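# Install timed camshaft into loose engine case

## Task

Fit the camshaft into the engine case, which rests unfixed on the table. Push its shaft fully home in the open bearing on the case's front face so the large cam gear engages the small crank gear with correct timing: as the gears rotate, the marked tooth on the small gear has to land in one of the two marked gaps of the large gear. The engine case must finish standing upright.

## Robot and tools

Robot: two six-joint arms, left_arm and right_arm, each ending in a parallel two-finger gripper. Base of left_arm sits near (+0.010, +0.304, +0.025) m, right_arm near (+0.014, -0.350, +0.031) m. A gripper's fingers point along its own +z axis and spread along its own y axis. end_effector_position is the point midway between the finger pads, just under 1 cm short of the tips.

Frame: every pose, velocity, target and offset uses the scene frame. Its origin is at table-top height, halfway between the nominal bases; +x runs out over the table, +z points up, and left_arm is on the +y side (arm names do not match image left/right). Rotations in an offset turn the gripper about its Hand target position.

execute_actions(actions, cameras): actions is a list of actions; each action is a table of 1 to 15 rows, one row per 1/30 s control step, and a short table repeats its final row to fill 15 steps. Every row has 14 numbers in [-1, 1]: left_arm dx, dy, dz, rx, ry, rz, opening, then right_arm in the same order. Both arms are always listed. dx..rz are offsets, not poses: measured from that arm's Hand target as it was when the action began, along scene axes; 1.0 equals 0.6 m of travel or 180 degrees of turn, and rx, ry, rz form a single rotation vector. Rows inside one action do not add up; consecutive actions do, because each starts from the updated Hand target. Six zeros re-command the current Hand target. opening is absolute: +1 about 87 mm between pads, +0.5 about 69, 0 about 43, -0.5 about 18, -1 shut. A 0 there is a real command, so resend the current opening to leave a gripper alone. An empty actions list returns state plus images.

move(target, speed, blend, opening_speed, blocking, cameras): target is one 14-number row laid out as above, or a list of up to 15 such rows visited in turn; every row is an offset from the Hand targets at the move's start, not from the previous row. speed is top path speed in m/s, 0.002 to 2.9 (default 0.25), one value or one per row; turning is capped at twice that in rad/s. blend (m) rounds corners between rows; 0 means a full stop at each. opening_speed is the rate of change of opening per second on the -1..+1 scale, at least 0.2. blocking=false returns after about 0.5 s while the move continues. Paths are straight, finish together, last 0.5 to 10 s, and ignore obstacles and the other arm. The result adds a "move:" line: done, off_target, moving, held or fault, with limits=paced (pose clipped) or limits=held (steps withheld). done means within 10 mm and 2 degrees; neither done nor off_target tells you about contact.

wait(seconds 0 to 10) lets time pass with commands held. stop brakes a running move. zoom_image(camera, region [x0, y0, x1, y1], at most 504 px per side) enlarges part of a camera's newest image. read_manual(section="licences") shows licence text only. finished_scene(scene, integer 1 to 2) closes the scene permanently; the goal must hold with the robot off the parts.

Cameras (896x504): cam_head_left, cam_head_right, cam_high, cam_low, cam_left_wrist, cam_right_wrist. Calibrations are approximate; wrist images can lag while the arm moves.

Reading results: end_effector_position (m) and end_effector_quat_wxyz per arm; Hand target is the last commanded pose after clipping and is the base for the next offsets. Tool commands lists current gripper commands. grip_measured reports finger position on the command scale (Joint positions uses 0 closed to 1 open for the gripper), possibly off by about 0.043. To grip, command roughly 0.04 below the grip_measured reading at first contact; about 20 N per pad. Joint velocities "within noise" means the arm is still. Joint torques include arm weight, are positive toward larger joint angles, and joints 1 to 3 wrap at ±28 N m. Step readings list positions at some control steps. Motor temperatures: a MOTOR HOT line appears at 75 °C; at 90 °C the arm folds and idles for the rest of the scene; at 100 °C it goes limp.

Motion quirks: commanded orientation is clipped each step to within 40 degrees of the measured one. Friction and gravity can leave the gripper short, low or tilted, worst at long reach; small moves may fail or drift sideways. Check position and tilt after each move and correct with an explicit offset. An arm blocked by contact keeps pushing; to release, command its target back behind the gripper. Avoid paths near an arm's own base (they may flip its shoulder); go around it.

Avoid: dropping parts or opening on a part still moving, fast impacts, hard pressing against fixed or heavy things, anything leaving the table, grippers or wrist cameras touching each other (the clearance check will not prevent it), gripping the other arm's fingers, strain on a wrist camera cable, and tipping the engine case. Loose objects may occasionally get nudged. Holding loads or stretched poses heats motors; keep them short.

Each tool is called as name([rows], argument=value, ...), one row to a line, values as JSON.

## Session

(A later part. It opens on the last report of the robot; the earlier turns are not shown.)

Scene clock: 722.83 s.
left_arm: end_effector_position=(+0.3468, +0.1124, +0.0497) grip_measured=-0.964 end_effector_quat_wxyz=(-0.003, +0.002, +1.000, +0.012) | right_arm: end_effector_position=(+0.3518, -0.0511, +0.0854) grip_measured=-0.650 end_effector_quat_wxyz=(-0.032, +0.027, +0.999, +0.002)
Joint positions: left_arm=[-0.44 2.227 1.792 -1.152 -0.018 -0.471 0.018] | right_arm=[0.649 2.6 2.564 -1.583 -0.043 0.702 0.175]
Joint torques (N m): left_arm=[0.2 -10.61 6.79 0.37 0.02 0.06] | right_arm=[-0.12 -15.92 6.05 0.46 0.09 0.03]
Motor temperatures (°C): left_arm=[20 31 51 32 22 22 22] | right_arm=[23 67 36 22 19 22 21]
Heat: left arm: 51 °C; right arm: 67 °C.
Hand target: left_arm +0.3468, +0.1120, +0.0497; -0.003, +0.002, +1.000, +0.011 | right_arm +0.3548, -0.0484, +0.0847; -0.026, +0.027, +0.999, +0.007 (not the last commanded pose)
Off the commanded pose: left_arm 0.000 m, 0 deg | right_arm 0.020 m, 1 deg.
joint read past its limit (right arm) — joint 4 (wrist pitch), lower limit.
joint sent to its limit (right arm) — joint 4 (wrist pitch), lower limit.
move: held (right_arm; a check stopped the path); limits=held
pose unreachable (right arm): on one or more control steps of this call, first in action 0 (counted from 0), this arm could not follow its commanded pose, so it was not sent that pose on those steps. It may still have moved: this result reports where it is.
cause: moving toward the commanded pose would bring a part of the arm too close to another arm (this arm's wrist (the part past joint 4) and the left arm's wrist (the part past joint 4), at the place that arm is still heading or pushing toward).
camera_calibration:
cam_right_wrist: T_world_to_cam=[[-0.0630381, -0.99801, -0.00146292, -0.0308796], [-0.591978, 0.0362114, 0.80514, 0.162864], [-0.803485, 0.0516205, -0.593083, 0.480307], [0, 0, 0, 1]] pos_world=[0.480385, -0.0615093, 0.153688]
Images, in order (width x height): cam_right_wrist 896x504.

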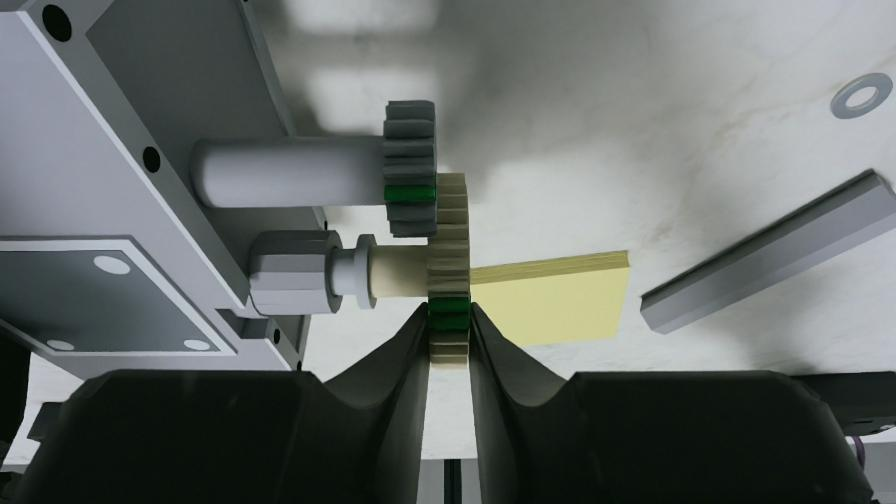

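move(target=[0,0.005,-0.01,-0.13,0,0,-1,0,0,0,0,0,0,-0.85], speed=0.1)

move(target=[0,-0.012,0,0,0,0,-1,0,0.022,0.002,0,0,0,-0.85], speed=0.03, cameras=["cam_right_wrist","cam_left_wrist"])

zoom_image(camera="cam_right_wrist", region=[240, 60, 520, 380])

Scene clock: 739.03 s.
left_arm: end_effector_position=(+0.3440, +0.1165, +0.0328) grip_measured=-0.964 end_effector_quat_wxyz=(-0.019, -0.002, +0.984, -0.178) | right_arm: end_effector_position=(+0.3518, -0.0511, +0.0854) grip_measured=-0.650 end_effector_quat_wxyz=(-0.032, +0.027, +0.999, +0.002)
Joint positions: left_arm=[-0.283 2.138 1.525 -0.879 0.351 -0.337 0.018] | right_arm=[0.649 2.6 2.564 -1.583 -0.043 0.702 0.175]
Joint torques (N m): left_arm=[0.65 -13.08 5.42 0.74 0.36 0.19] | right_arm=[-0.18 -15.83 6.11 0.48 0.08 0.01]
Motor temperatures (°C): left_arm=[20 33 48 31 22 22 22] | right_arm=[23 69 35 22 19 22 21]
Heat: left arm: 48 °C; right arm: 69 °C.
Hand target: left_arm +0.3468, +0.1149, +0.0437; -0.003, +0.003, +0.981, -0.192 | right_arm +0.3548, -0.0484, +0.0847; -0.026, +0.027, +0.999, +0.007
Off the commanded pose: left_arm 0.011 m, 3 deg | right_arm 0.004 m, 1 deg.
joint read past its limit (right arm) — joint 4 (wrist pitch), lower limit.
joint sent to its limit (right arm) — joint 4 (wrist pitch), lower limit. The joint targets still meet the commanded pose.
move: off_target (left_arm)

Scene clock: 739.80 s.
left_arm: end_effector_position=(+0.3445, +0.1156, +0.0327) grip_measured=-0.964 end_effector_quat_wxyz=(-0.018, -0.002, +0.984, -0.178) | right_arm: end_effector_position=(+0.3516, -0.0510, +0.0854) grip_measured=-0.650 end_effector_quat_wxyz=(-0.031, +0.027, +0.999, -0.001)
Joint positions: left_arm=[-0.285 2.138 1.525 -0.875 0.351 -0.339 0.018] | right_arm=[0.652 2.603 2.571 -1.588 -0.037 0.704 0.175]
Joint torques (N m): left_arm=[-0.83 -12.6 6.31 0.72 0.36 -0.02] | right_arm=[1.17 -14.3 9.72 0.5 0.01 0.21]
Motor temperatures (°C): left_arm=[20 34 48 31 22 22 22] | right_arm=[23 69 35 22 19 22 21]
Heat: left arm: 48 °C; right arm: 69 °C.
Hand target: left_arm +0.3467, +0.1077, +0.0437; -0.003, +0.003, +0.981, -0.192 | right_arm +0.3548, -0.0353, +0.0859; -0.026, +0.027, +0.999, +0.007
Off the commanded pose: left_arm 0.014 m, 2 deg | right_arm 0.016 m, 1 deg.
joint read past its limit (right arm) — joint 4 (wrist pitch), lower limit.
joint sent to its limit (right arm) — joint 4 (wrist pitch), lower limit. The joint targets still meet the commanded pose.
move: off_target (left_arm, right_arm)
camera_calibration:
cam_left_wrist: T_world_to_cam=[[-0.00478852, -0.940802, 0.338923, 0.100731], [-0.585049, 0.277503, 0.762043, 0.162508], [-0.810984, -0.194638, -0.551744, 0.466659], [0, 0, 0, 1]] pos_world=[0.47401, 0.1405, 0.099498]
cam_right_wrist: T_world_to_cam=[[-0.0627595, -0.99802, 0.00409302, -0.0312958], [-0.594239, 0.0406624, 0.80326, 0.163981], [-0.801836, 0.04798, -0.595614, 0.47966], [0, 0, 0, 1]] pos_world=[0.480089, -0.0609158, 0.154101]
Images, in order (width x height): cam_left_wrist 896x504, cam_right_wrist 896x504.

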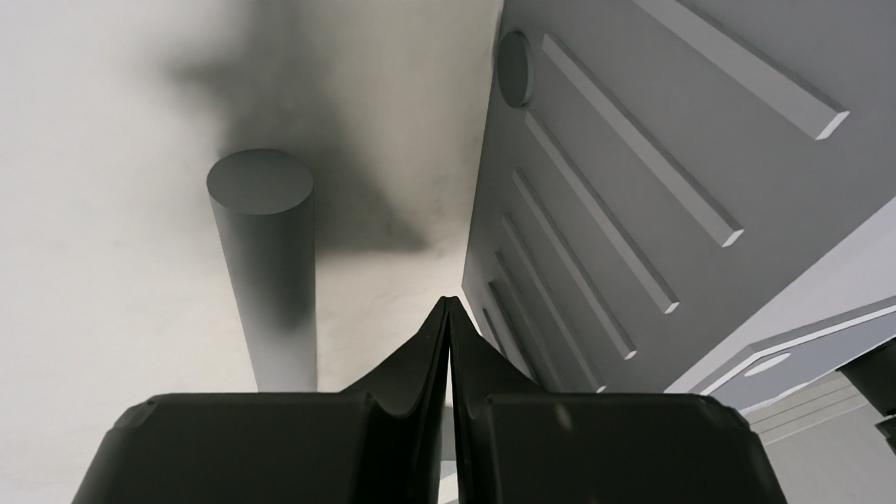

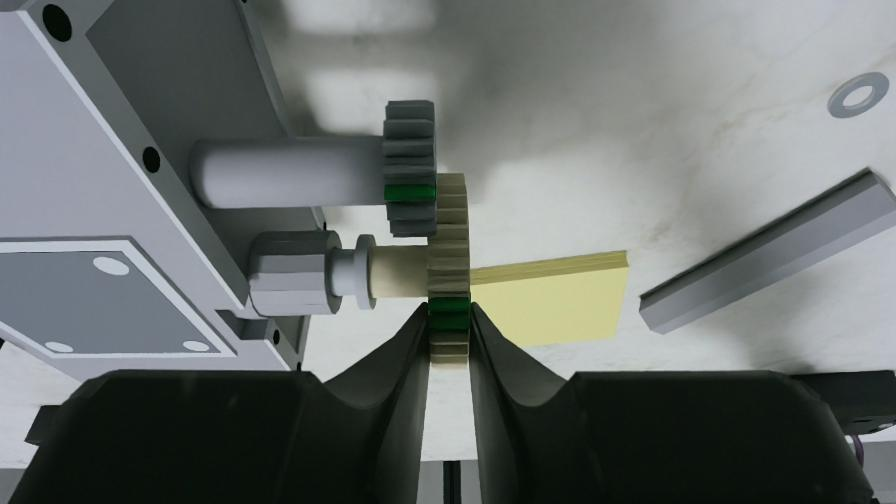

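Scaled by 1.575.

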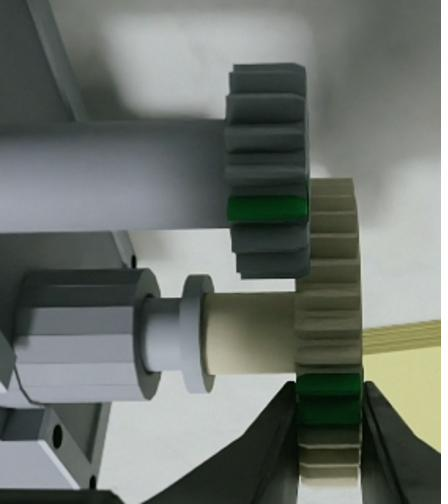

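move([
  [0,0,0,0,0,0,-1,-0.004,0.008,0,0,-0.025,0,-0.85],
  [0,0,0,0,0,0,-1,0.002,0.008,0,0,0.015,0,-0.85],
], speed=0.05, blend=[0.001,0], cameras=["cam_right_wrist"])

zoom_image(camera="cam_right_wrist", region=[240, 60, 520, 380])

Scene clock: 746.93 s.
left_arm: end_effector_position=(+0.3446, +0.1156, +0.0327) grip_measured=-0.964 end_effector_quat_wxyz=(-0.018, -0.002, +0.984, -0.178) | right_arm: end_effector_position=(+0.3520, -0.0501, +0.0855) grip_measured=-0.649 end_effector_quat_wxyz=(-0.027, +0.028, +0.999, -0.005)
Joint positions: left_arm=[-0.285 2.138 1.525 -0.875 0.351 -0.339 0.018] | right_arm=[0.657 2.612 2.59 -1.598 -0.026 0.71 0.176]
Joint torques (N m): left_arm=[-0.76 -12.55 6.31 0.74 0.36 0.01] | right_arm=[0.5 -13.97 10.07 0.62 -0.39 0.16]
Motor temperatures (°C): left_arm=[20 36 47 31 22 22 22] | right_arm=[23 69 35 22 19 22 21]
Heat: left arm: 47 °C; right arm: 69 °C.
Hand target: left_arm +0.3468, +0.1077, +0.0437; -0.002, +0.003, +0.981, -0.192 | right_arm +0.3560, -0.0304, +0.0860; -0.050, +0.027, +0.998, +0.007
Off the commanded pose: left_arm 0.014 m, 2 deg | right_arm 0.020 m, 3 deg.
joint read past its limit (right arm) — joint 4 (wrist pitch), lower limit.
joint sent to its limit (right arm) — joint 4 (wrist pitch), lower limit. The joint targets are off in orientation, not in position.
move: off_target (left_arm, right_arm)
camera_calibration:
cam_right_wrist: T_world_to_cam=[[-0.0630358, -0.997936, 0.0122758, -0.0310571], [-0.600058, 0.0477262, 0.798532, 0.166858], [-0.797469, 0.0429699, -0.601827, 0.478676], [0, 0, 0, 1]] pos_world=[0.479896, -0.0595251, 0.15522]
Images, in order (width x height): cam_right_wrist 896x504.

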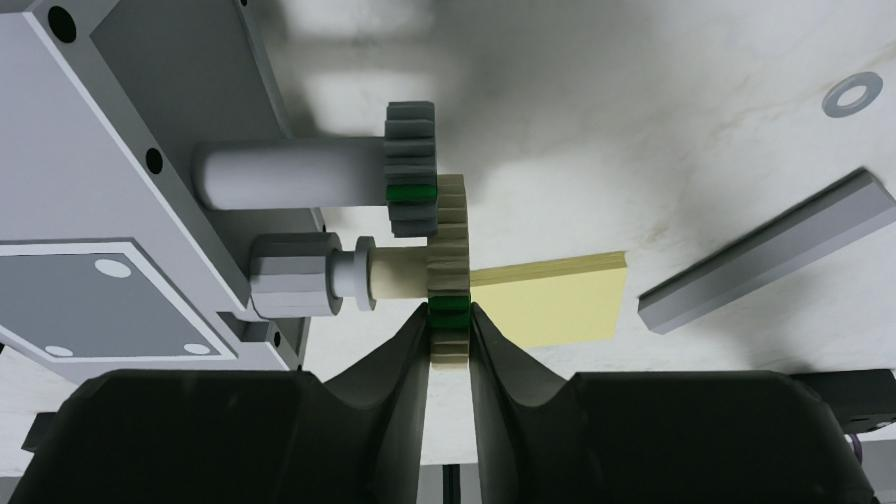

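Scaled by 1.575.

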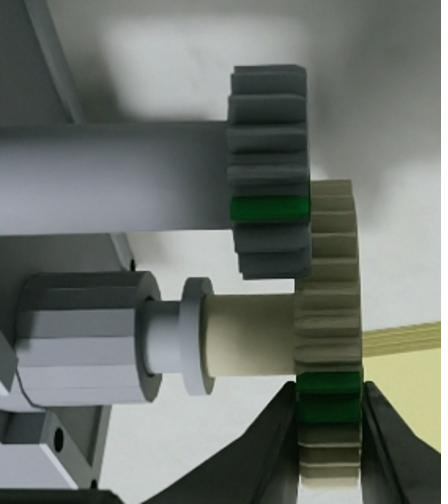

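move([
  [0,0,0,0,0,0,-1,-0.005,-0.025,0,0,0,0,-0.85],
  [0,0,0,0,0,0,-1,-0.008,-0.01,0,0,-0.045,0,-0.85],
  [0,0,0,0,0,0,-1,-0.008,0.012,0,0,-0.045,0,-0.85],
], speed=0.06, cameras=["cam_right_wrist"])

zoom_image(camera="cam_right_wrist", region=[240, 60, 520, 380])

Scene clock: 755.07 s.
left_arm: end_effector_position=(+0.3446, +0.1156, +0.0327) grip_measured=-0.964 end_effector_quat_wxyz=(-0.018, -0.002, +0.984, -0.178) | right_arm: end_effector_position=(+0.3521, -0.0488, +0.0854) grip_measured=-0.647 end_effector_quat_wxyz=(+0.010, +0.027, +0.999, -0.017)
Joint positions: left_arm=[-0.285 2.138 1.525 -0.875 0.351 -0.339 0.018] | right_arm=[0.682 2.525 2.439 -1.492 0.038 0.735 0.177]
Joint torques (N m): left_arm=[-0.79 -12.6 6.35 0.75 0.37 0] | right_arm=[2.45 -13.9 9.96 0.67 -0.11 0.32]
Motor temperatures (°C): left_arm=[20 39 47 31 22 22 22] | right_arm=[23 69 35 22 19 22 21]
Heat: left arm: 47 °C; right arm: 69 °C.
Hand target: left_arm +0.3468, +0.1077, +0.0437; -0.002, +0.003, +0.981, -0.192 | right_arm +0.3512, -0.0233, +0.0858; +0.021, +0.027, +0.999, +0.009
Off the commanded pose: left_arm 0.014 m, 2 deg | right_arm 0.026 m, 3 deg.
move: off_target (left_arm, right_arm)
camera_calibration:
cam_right_wrist: T_world_to_cam=[[-0.0617218, -0.997549, 0.0329683, -0.0319489], [-0.656909, 0.0654693, 0.751122, 0.191813], [-0.751439, 0.0247034, -0.65934, 0.466504], [0, 0, 0, 1]] pos_world=[0.474581, -0.0559527, 0.164563]
Images, in order (width x height): cam_right_wrist 896x504.

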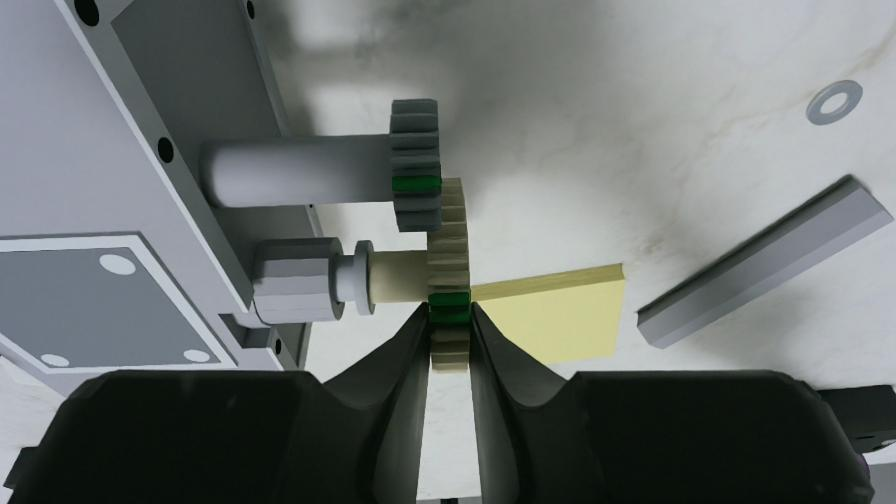

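Scaled by 1.575.

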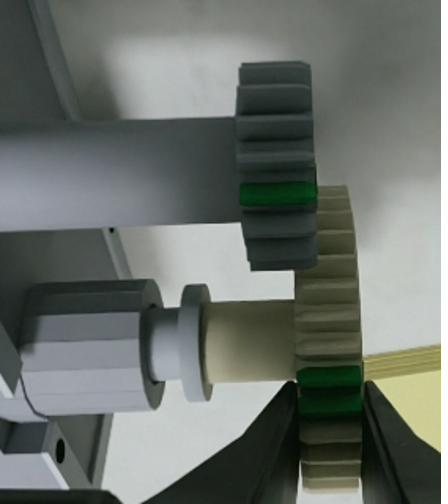

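move(target=[0,-0.03,0,0,0,0,-1,0,0.008,0,0,0,0,-0.85], speed=0.04, cameras=["cam_right_wrist","cam_left_wrist","cam_head_left"])

zoom_image(camera="cam_right_wrist", region=[240, 60, 520, 380])

Scene clock: 763.63 s.
left_arm: end_effector_position=(+0.3384, +0.1025, +0.0329) grip_measured=-0.964 end_effector_quat_wxyz=(-0.022, -0.001, +0.984, -0.176) | right_arm: end_effector_position=(+0.3520, -0.0486, +0.0855) grip_measured=-0.643 end_effector_quat_wxyz=(+0.008, +0.027, +0.999, -0.025)
Joint positions: left_arm=[-0.321 2.138 1.525 -0.872 0.347 -0.373 0.018] | right_arm=[0.686 2.553 2.49 -1.528 0.049 0.74 0.179]
Joint torques (N m): left_arm=[-1.26 -11.08 8.88 0.77 0.35 -0.08] | right_arm=[2.61 -14.2 10.1 0.73 -0.21 0.33]
Motor temperatures (°C): left_arm=[20 41 46 31 22 22 22] | right_arm=[23 69 37 22 19 22 21]
Heat: left arm: 46 °C; right arm: 69 °C.
Hand target: left_arm +0.3468, +0.0897, +0.0437; -0.003, +0.002, +0.981, -0.192 | right_arm +0.3512, -0.0185, +0.0859; +0.021, +0.027, +0.999, +0.009
Off the commanded pose: left_arm 0.019 m, 3 deg | right_arm 0.030 m, 4 deg.
move: off_target (left_arm, right_arm)
camera_calibration:
cam_left_wrist: T_world_to_cam=[[-0.00613847, -0.942184, 0.33504, 0.0890475], [-0.578316, 0.276678, 0.767463, 0.160117], [-0.81579, -0.189048, -0.546579, 0.460137], [0, 0, 0, 1]] pos_world=[0.46852, 0.126587, 0.098783]
cam_right_wrist: T_world_to_cam=[[-0.0622403, -0.996847, 0.0492155, -0.032933], [-0.654766, 0.0779988, 0.751796, 0.191602], [-0.753265, 0.0145673, -0.657556, 0.466466], [0, 0, 0, 1]] pos_world=[0.474776, -0.054569, 0.164303]
Images, in order (width x height): cam_head_left 896x504, cam_left_wrist 896x504, cam_right_wrist 896x504.

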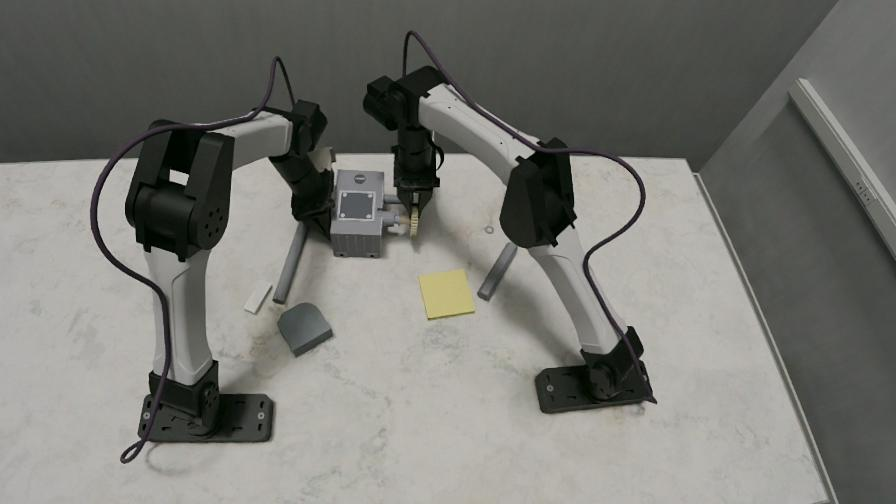

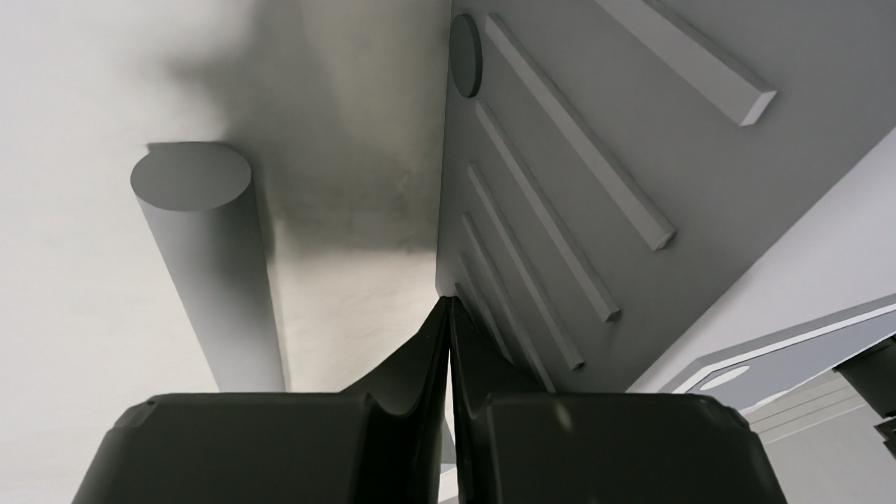

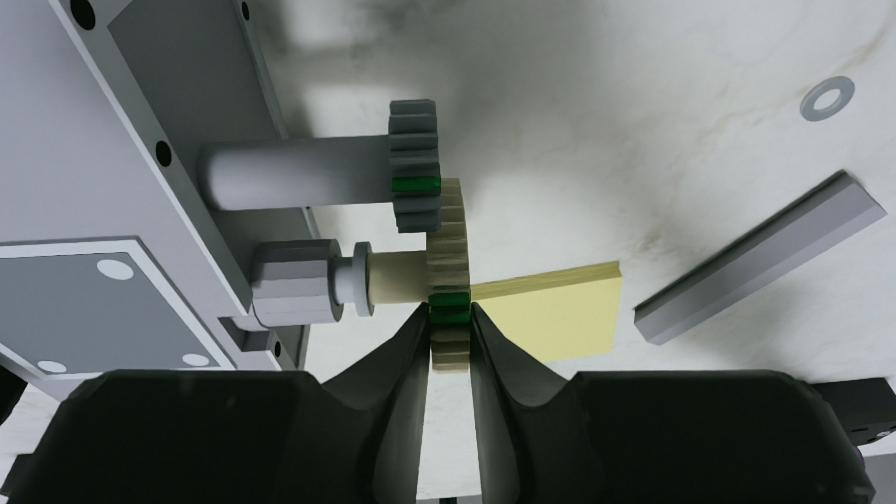

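Scaled by 1.575.

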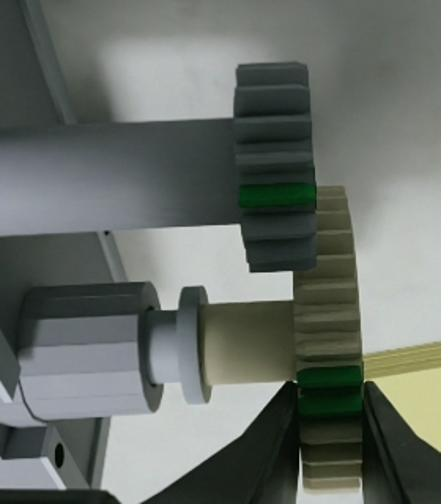

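move([
  [0,0.01,0,0,0,0,-1,0,-0.035,0,0.01,0,0,-0.85],
  [0,0.01,0,0,0,0,-1,0,-0.025,0,0.015,0,0,-0.85],
  [0,0.01,0,0,0,0,-1,0.012,-0.022,0,0.015,0.05,0,-0.85],
], speed=[0.1,0.05,0.02], cameras=["cam_right_wrist"])

zoom_image(camera="cam_right_wrist", region=[240, 60, 520, 380])

Scene clock: 776.93 s.
left_arm: end_effector_position=(+0.3384, +0.1025, +0.0329) grip_measured=-0.964 end_effector_quat_wxyz=(-0.022, -0.001, +0.984, -0.176) | right_arm: end_effector_position=(+0.3522, -0.0473, +0.0850) grip_measured=-0.650 end_effector_quat_wxyz=(-0.039, +0.028, +0.999, +0.012)
Joint positions: left_arm=[-0.321 2.138 1.525 -0.872 0.347 -0.373 0.018] | right_arm=[0.646 2.622 2.603 -1.598 -0.068 0.7 0.175]
Joint torques (N m): left_arm=[0.05 -11.66 8.03 0.75 0.35 0.06] | right_arm=[-0.32 -14.23 9.74 0.62 -0.43 0.07]
Motor temperatures (°C): left_arm=[20 42 46 31 22 22 22] | right_arm=[23 69 38 22 19 22 21]
Heat: left arm: 46 °C; right arm: 69 °C.
Hand target: left_arm +0.3468, +0.0957, +0.0437; -0.002, +0.003, +0.981, -0.192 | right_arm +0.3584, -0.0316, +0.0859; -0.058, +0.028, +0.997, +0.030
Off the commanded pose: left_arm 0.015 m, 3 deg | right_arm 0.017 m, 3 deg.
joint read past its limit (right arm) — joint 4 (wrist pitch), lower limit.
joint sent to its limit (right arm) — joint 4 (wrist pitch), lower limit. The joint targets are off in orientation, not in position.
move: off_target (left_arm, right_arm)
camera_calibration:
cam_right_wrist: T_world_to_cam=[[-0.0655256, -0.99763, -0.0210158, -0.0244961], [-0.581013, 0.0210221, 0.813623, 0.158023], [-0.811252, 0.0655235, -0.581013, 0.482656], [0, 0, 0, 1]] pos_world=[0.481764, -0.0593854, 0.151344]
Images, in order (width x height): cam_right_wrist 896x504.

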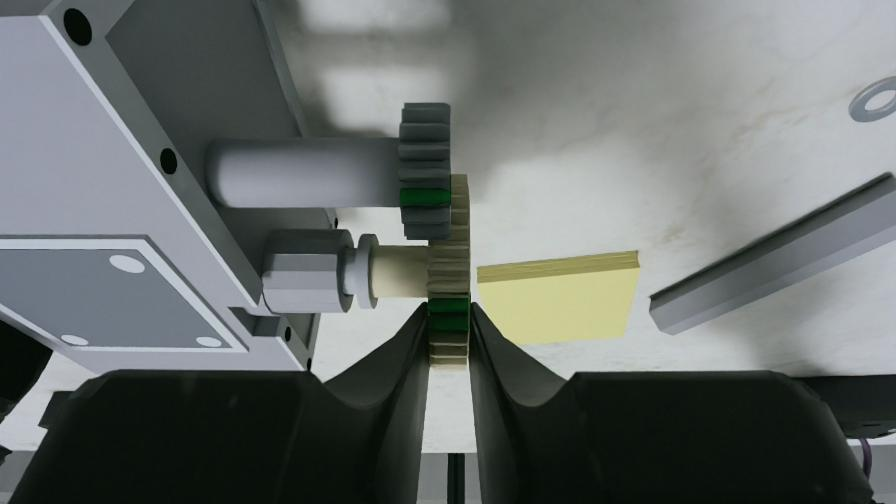

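Scaled by 1.575.

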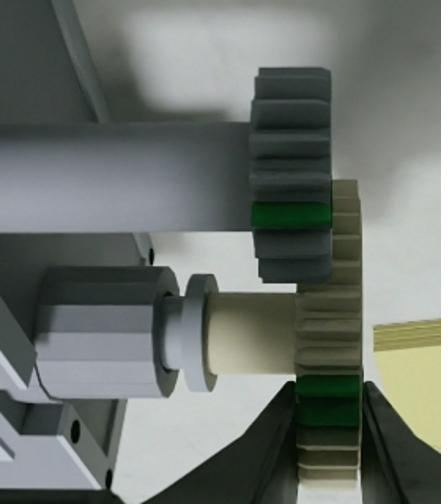

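move([
  [0,0,0,0,0,0,-1,0,0.008,0,0.005,-0.025,0,-0.85],
  [0,0,0,0,0,0,-1,0,0.016,0,0.005,0.025,0,-0.85],
  [0,0,0,0,0,0,-1,0,0.02,0,0.005,0,0,-0.85],
], speed=0.08, cameras=["cam_right_wrist","cam_head_left"])

zoom_image(camera="cam_right_wrist", region=[200, 100, 600, 400])

Scene clock: 800.07 s.
left_arm: end_effector_position=(+0.3384, +0.1025, +0.0329) grip_measured=-0.964 end_effector_quat_wxyz=(-0.022, -0.001, +0.984, -0.176) | right_arm: end_effector_position=(+0.3537, -0.0414, +0.0849) grip_measured=-0.646 end_effector_quat_wxyz=(-0.041, +0.023, +0.999, +0.027)
Joint positions: left_arm=[-0.321 2.138 1.525 -0.872 0.347 -0.373 0.018] | right_arm=[0.646 2.64 2.635 -1.598 -0.093 0.689 0.177]
Joint torques (N m): left_arm=[0.05 -11.63 7.98 0.74 0.35 0.06] | right_arm=[0.88 -13.63 11.06 0.63 -0.36 0.32]
Motor temperatures (°C): left_arm=[20 44 46 30 22 22 22] | right_arm=[23 69 39 22 19 22 21]
Heat: left arm: 46 °C; right arm: 69 °C.
Hand target: left_arm +0.3468, +0.0957, +0.0437; -0.002, +0.003, +0.981, -0.192 | right_arm +0.3583, -0.0195, +0.0859; -0.059, +0.027, +0.997, +0.038
Off the commanded pose: left_arm 0.015 m, 3 deg | right_arm 0.022 m, 2 deg.
joint read past its limit (right arm) — joint 4 (wrist pitch), lower limit.
joint sent to its limit (right arm) — joint 4 (wrist pitch), lower limit. The joint targets are off in orientation, not in position.
move: off_target (left_arm, right_arm)
camera_calibration:
cam_right_wrist: T_world_to_cam=[[-0.0559595, -0.997157, -0.0504584, -0.0193454], [-0.578582, -0.00880056, 0.815577, 0.156593], [-0.813702, 0.0748336, -0.576445, 0.484285], [0, 0, 0, 1]] pos_world=[0.483583, -0.0541532, 0.150474]
Images, in order (width x height): cam_head_left 896x504, cam_right_wrist 896x504.

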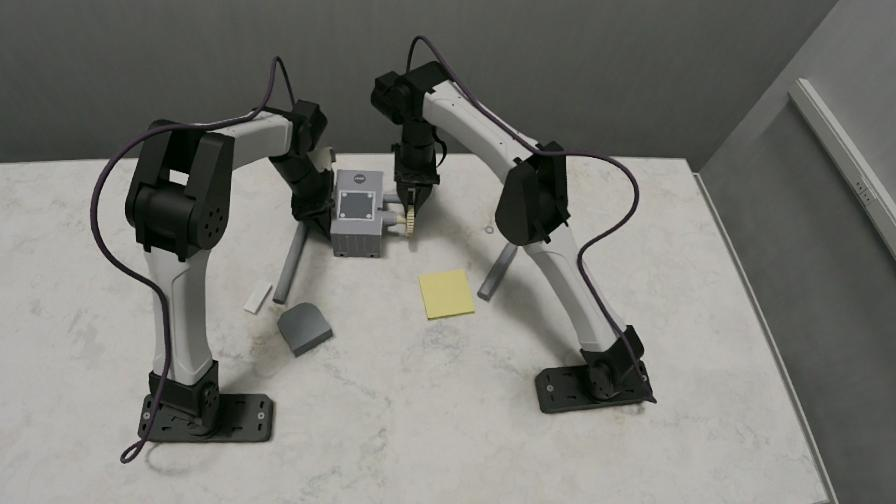

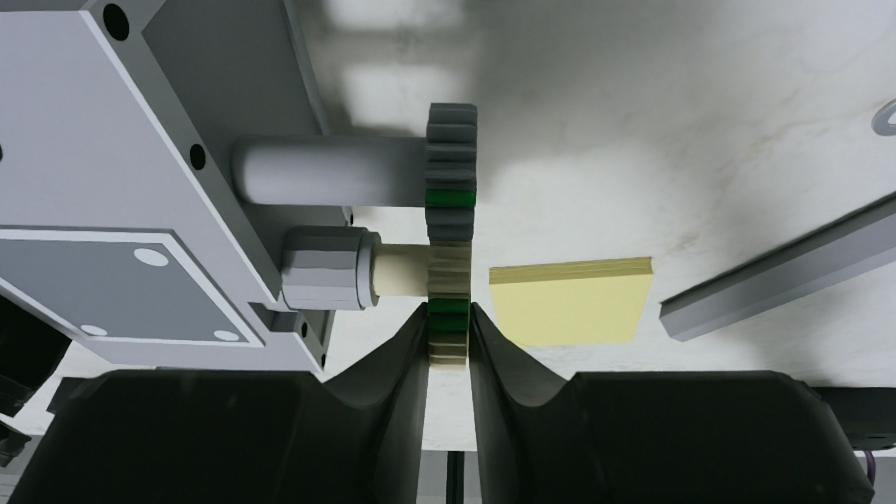

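Scaled by 1.260.

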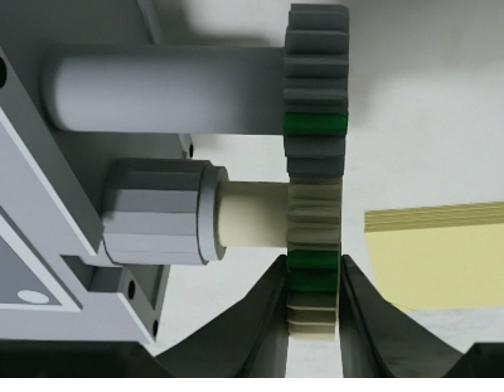

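move([
  [0,0,0,0,0,0,-1,-0.007,-0.036,0,0,0,0,-0.85],
  [0,0,0,0,0,0,-1,-0.007,-0.036,0,0,0,0,-0.1],
  [0,0,0,0,0,0,-1,-0.015,-0.04,0.2,0,0,0,-0.1],
  [0,0,0,0,0,0,-1,0,-0.3,0.2,0,0,0,-0.1],
], speed=[0.1,0.1,0.12,0.2], opening_speed=0.5, cameras=["cam_right_wrist","cam_head_left","cam_high"])

zoom_image(camera="cam_head_left", region=[300, 140, 460, 270])

zoom_image(camera="cam_high", region=[250, 50, 450, 200])

Scene clock: 812.23 s.
left_arm: end_effector_position=(+0.3384, +0.1026, +0.0328) grip_measured=-0.964 end_effector_quat_wxyz=(-0.022, -0.001, +0.984, -0.176) | right_arm: end_effector_position=(+0.3610, -0.1990, +0.1877) grip_measured=-0.100 end_effector_quat_wxyz=(-0.008, +0.047, +0.997, +0.068)
Joint positions: left_arm=[-0.321 2.138 1.525 -0.872 0.346 -0.373 0.018] | right_arm=[0.307 2.146 2.182 -1.574 -0.134 0.402 0.45]
Joint torques (N m): left_arm=[0.1 -11.63 7.97 0.76 0.36 0.05] | right_arm=[0.24 -17.95 5.38 0.53 0.09 -0.11]
Motor temperatures (°C): left_arm=[20 45 46 30 22 22 22] | right_arm=[23 70 39 22 19 22 21]
Heat: left arm: 46 °C; right arm: 70 °C.
Hand target: left_arm +0.3468, +0.0958, +0.0437; -0.002, +0.003, +0.981, -0.192 | right_arm +0.3584, -0.1996, +0.2059; -0.059, +0.027, +0.997, +0.038
Off the commanded pose: left_arm 0.015 m, 3 deg | right_arm 0.018 m, 7 deg.
joint read past its limit (right arm) — joint 4 (wrist pitch), lower limit.
joint sent to its limit (right arm) — joint 4 (wrist pitch), lower limit. The joint targets are off in orientation, not in position.
move: off_target (left_arm, right_arm)
camera_calibration:
cam_right_wrist: T_world_to_cam=[[-0.102558, -0.985509, -0.135108, -0.135849], [-0.633864, -0.0399303, 0.772413, 0.0974624], [-0.766615, 0.164857, -0.620583, 0.570438], [0, 0, 0, 1]] pos_world=[0.485151, -0.224029, 0.260369]
Images, in order (width x height): cam_head_left 896x504, cam_high 896x504, cam_right_wrist 896x504.

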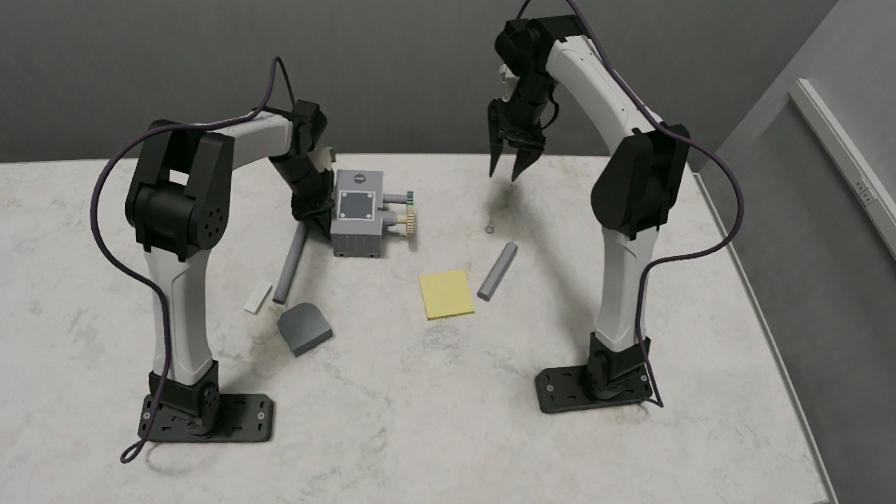

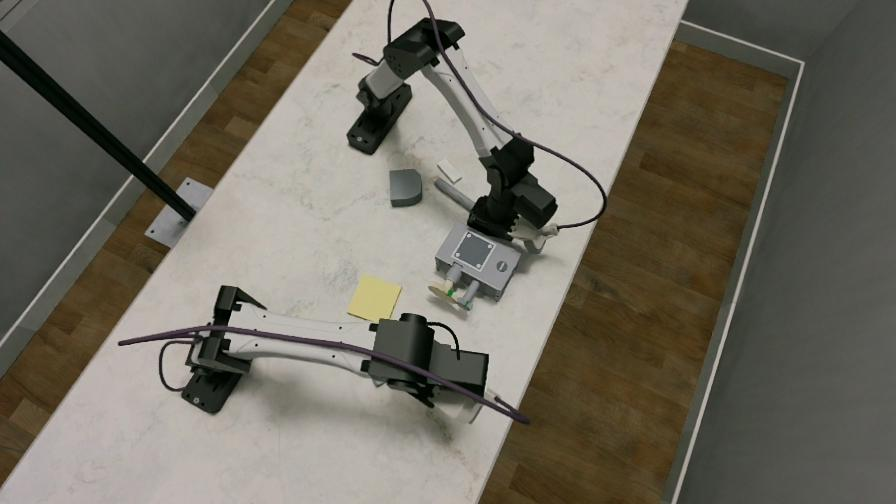

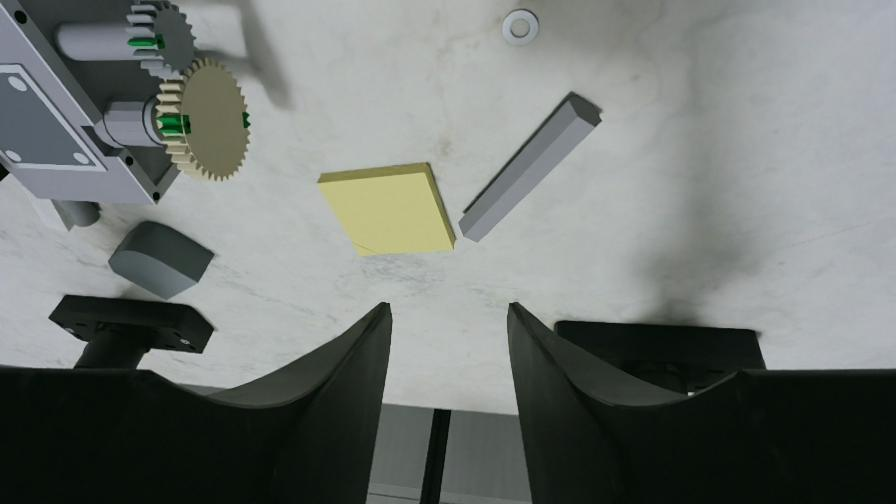

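Scaled by 3.150.

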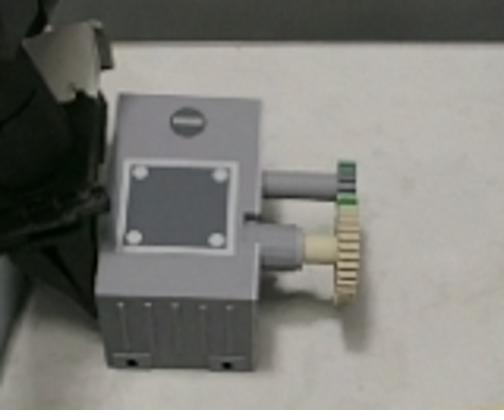

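Scaled by 2.520.

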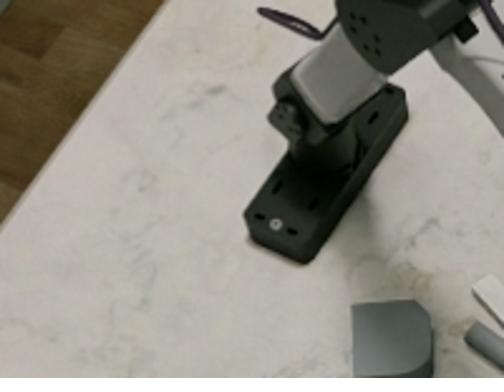

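zoom_image(camera="cam_right_wrist", region=[50, 0, 290, 200])

Scaled by 2.100.

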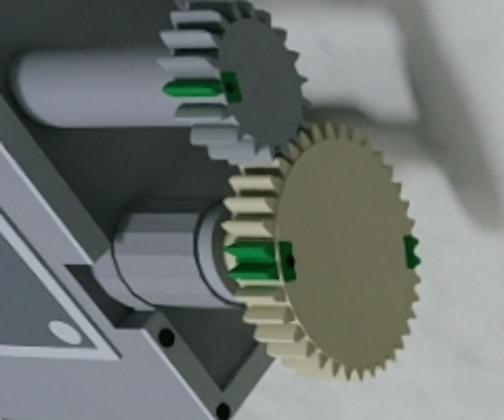

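move([
  [0,0,0,0,0,0,-1,0,0,0,0,0,0,-0.1],
  [0,0,0,0,0,0,-1,0,-0.09,-0.06,-0.36,0,0,-0.1],
], cameras=["cam_right_wrist"])

Scene clock: 823.23 s.
left_arm: end_effector_position=(+0.3384, +0.1026, +0.0328) grip_measured=-0.964 end_effector_quat_wxyz=(-0.022, -0.001, +0.984, -0.176) | right_arm: end_effector_position=(+0.3573, -0.2551, +0.1755) grip_measured=-0.100 end_effector_quat_wxyz=(+0.145, -0.041, +0.909, -0.388)
Joint positions: left_arm=[-0.321 2.138 1.525 -0.872 0.346 -0.373 0.018] | right_arm=[0.596 2.146 1.932 -1.574 0.832 0.602 0.45]
Joint torques (N m): left_arm=[0.06 -11.62 7.99 0.75 0.35 0.05] | right_arm=[0.24 -10.88 5.3 0.14 0.59 0.13]
Motor temperatures (°C): left_arm=[20 45 46 29 22 22 22] | right_arm=[23 71 37 22 19 22 21]
Heat: left arm: 46 °C; right arm: 71 °C.
Hand target: left_arm +0.3468, +0.0958, +0.0437; -0.002, +0.003, +0.981, -0.192 | right_arm +0.3584, -0.2537, +0.1699; -0.035, +0.055, +0.862, -0.502
Off the commanded pose: left_arm 0.015 m, 3 deg | right_arm 0.006 m, 27 deg.
joint read past its limit (right arm) — joint 4 (wrist pitch), lower limit.
joint sent to its limit (right arm) — joint 4 (wrist pitch), lower limit. The joint targets are off in orientation, not in position.
move: off_target (left_arm, right_arm)
camera_calibration:
cam_right_wrist: T_world_to_cam=[[-0.0461127, -0.697591, 0.715011, -0.289093], [-0.840459, 0.413957, 0.349669, 0.36606], [-0.53991, -0.584813, -0.605385, 0.294316], [0, 0, 0, 1]] pos_world=[0.453231, -0.181083, 0.256879]
Images, in order (width x height): cam_right_wrist 896x504.

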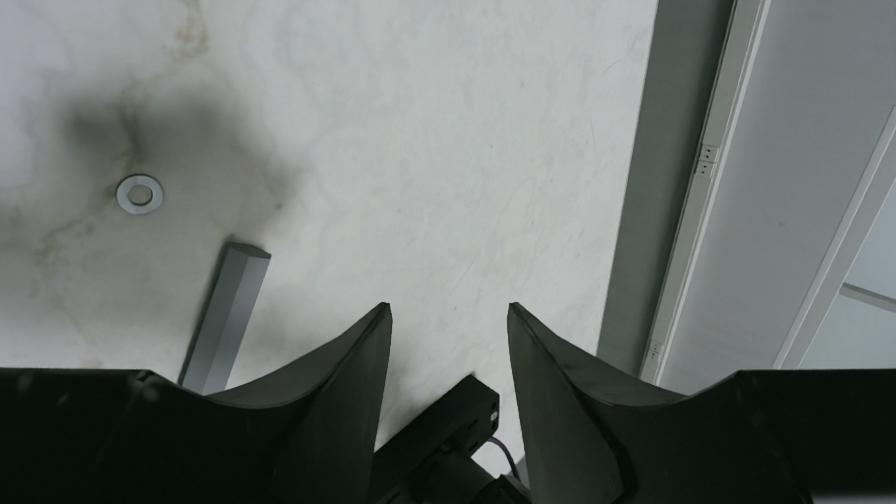

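move([
  [0,0,0,0,0,0,-1,0,0,0.08,0.621,-0.189,0.647,-0.1],
  [0,0,0,0,0,0,-1,0.0127,0.09,-0.066,0.621,-0.189,0.647,-0.1],
], speed=0.5, cameras=["cam_right_wrist"])

zoom_image(camera="cam_right_wrist", region=[300, 50, 600, 300])

Scene clock: 839.93 s.
left_arm: end_effector_position=(+0.3384, +0.1026, +0.0328) grip_measured=-0.964 end_effector_quat_wxyz=(-0.022, -0.001, +0.984, -0.176) | right_arm: end_effector_position=(+0.3606, -0.1983, +0.1304) grip_measured=-0.100 end_effector_quat_wxyz=(+0.492, -0.505, +0.525, +0.476)
Joint positions: left_arm=[-0.321 2.138 1.525 -0.872 0.346 -0.373 0.018] | right_arm=[-0.061 2.087 1.336 -1.226 -1.504 -1.976 0.45]
Joint torques (N m): left_arm=[0.05 -11.56 7.98 0.74 0.35 0.06] | right_arm=[-0.35 -9.36 7.51 -0.25 -0.41 -0.1]
Motor temperatures (°C): left_arm=[20 46 46 29 22 22 22] | right_arm=[22 67 36 22 19 22 20]
Heat: left arm: 46 °C; right arm: 67 °C.
Hand target: left_arm +0.3468, +0.0958, +0.0437; -0.002, +0.003, +0.981, -0.192 | right_arm +0.3661, -0.1997, +0.1304; +0.487, -0.517, +0.495, +0.500
Off the commanded pose: left_arm 0.015 m, 3 deg | right_arm 0.006 m, 5 deg.
move: off_target (left_arm, right_arm)
camera_calibration:
cam_right_wrist: T_world_to_cam=[[0.999305, -0.0359101, -0.00997205, -0.368421], [-0.0347737, -0.802144, -0.596117, -0.0472158], [0.0134076, 0.59605, -0.802836, 0.362512], [0, 0, 0, 1]] pos_world=[0.361663, -0.267179, 0.259217]
Images, in order (width x height): cam_right_wrist 896x504.

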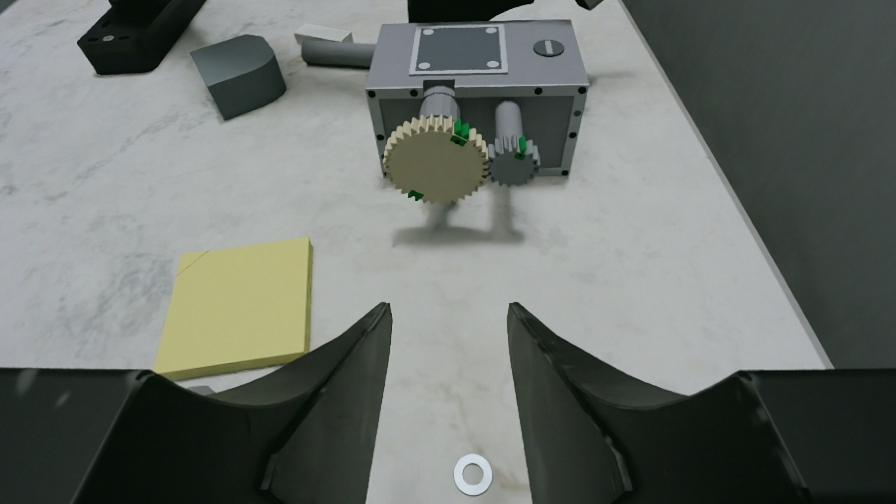

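Scaled by 1.680.

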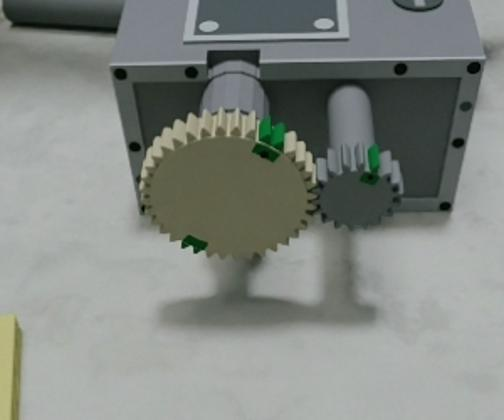

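Count precisely.

zoom_image(camera="cam_right_wrist", region=[440, 105, 550, 200])

Scaled by 4.582.

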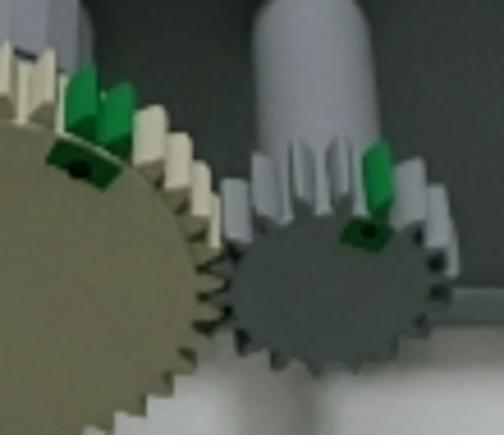

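zoom_image(camera="cam_right_wrist", region=[474, 134, 510, 180])

Scaled by 10.957.

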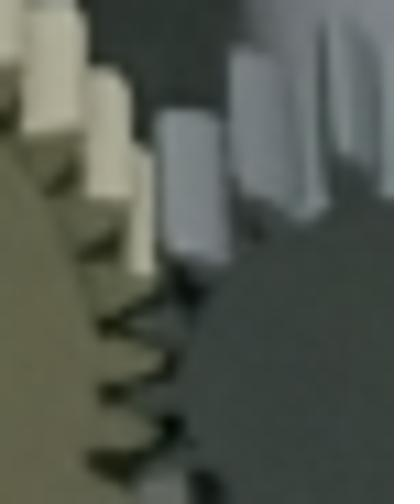

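move([
  [-0.012,0.03,0,0,0,0,-1,0,-0.1,0,0,0,0,-0.1],
  [-0.012,0.03,0.25,0,0,0,-1,0,-0.1,0.1,0,0,0,-0.1],
], speed=[0.06,0.2], cameras=["cam_head_left","cam_right_wrist"])

zoom_image(camera="cam_right_wrist", region=[300, 50, 600, 300])

Scene clock: 857.30 s.
left_arm: end_effector_position=(+0.3374, +0.1144, +0.1879) grip_measured=-0.964 end_effector_quat_wxyz=(-0.004, +0.001, +0.983, -0.184) | right_arm: end_effector_position=(+0.3610, -0.2572, +0.1698) grip_measured=-0.100 end_effector_quat_wxyz=(+0.481, -0.493, +0.577, +0.438)
Joint positions: left_arm=[-0.293 2.024 1.979 -1.41 0.352 -0.347 0.018] | right_arm=[-0.219 2.023 1.455 -1.555 -1.39 -2.098 0.45]
Joint torques (N m): left_arm=[0.75 -8.65 9.66 0.52 0.35 0.18] | right_arm=[-0.57 -14.57 7.98 -0.41 -0.52 -0.02]
Motor temperatures (°C): left_arm=[20 47 45 29 22 22 22] | right_arm=[22 63 36 22 19 22 20]
Heat: left arm: 47 °C; right arm: 63 °C.
Hand target: left_arm +0.3396, +0.1137, +0.1937; -0.003, +0.003, +0.981, -0.192 | right_arm +0.3660, -0.2596, +0.1903; +0.487, -0.517, +0.495, +0.500
Off the commanded pose: left_arm 0.006 m, 1 deg | right_arm 0.021 m, 12 deg.
joint sent to its limit (right arm) — joint 4 (wrist pitch), lower limit. The joint targets are off in orientation, not in position.
move: off_target (right_arm)
camera_calibration:
cam_right_wrist: T_world_to_cam=[[0.99061, -0.130824, -0.039712, -0.386686], [-0.132318, -0.844282, -0.519307, -0.0596206], [0.0344098, 0.519686, -0.853664, 0.410655], [0, 0, 0, 1]] pos_world=[0.361036, -0.314336, 0.304244]
Images, in order (width x height): cam_head_left 896x504, cam_right_wrist 896x504.

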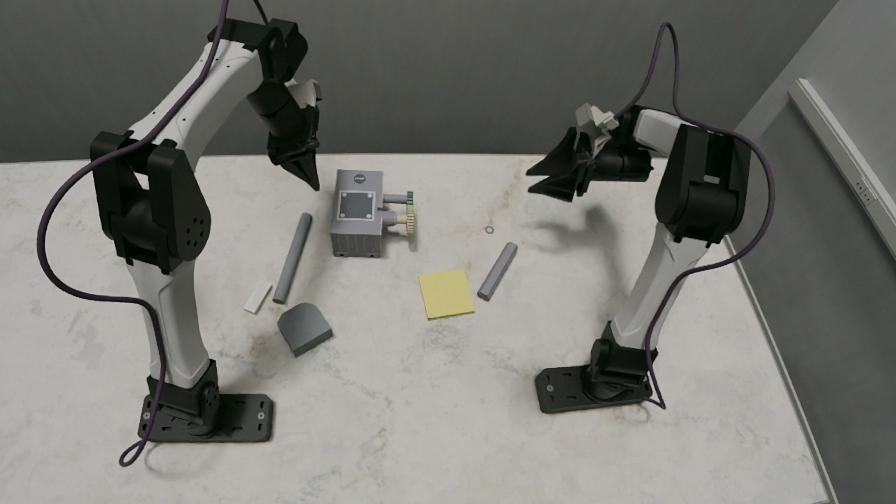

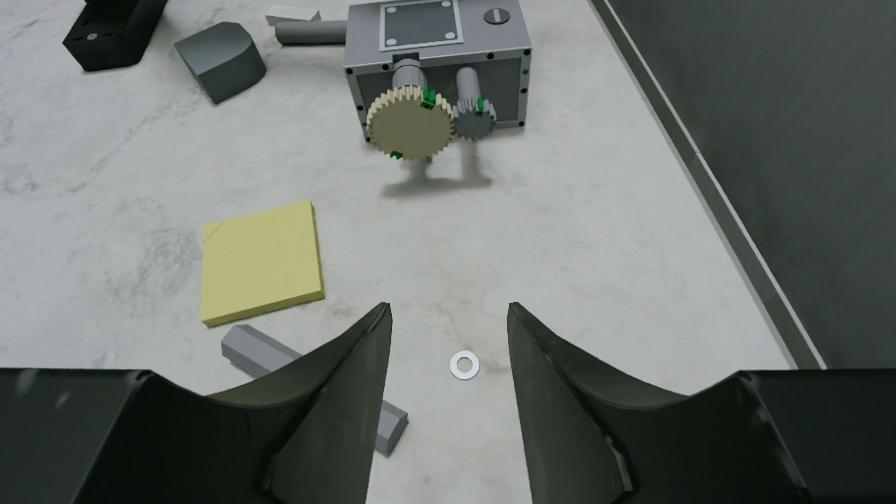

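Scaled by 1.680.

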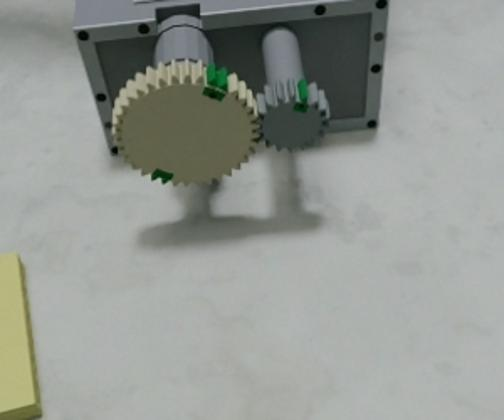

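finished_scene(scene=1)

The scene is finished: the task was done.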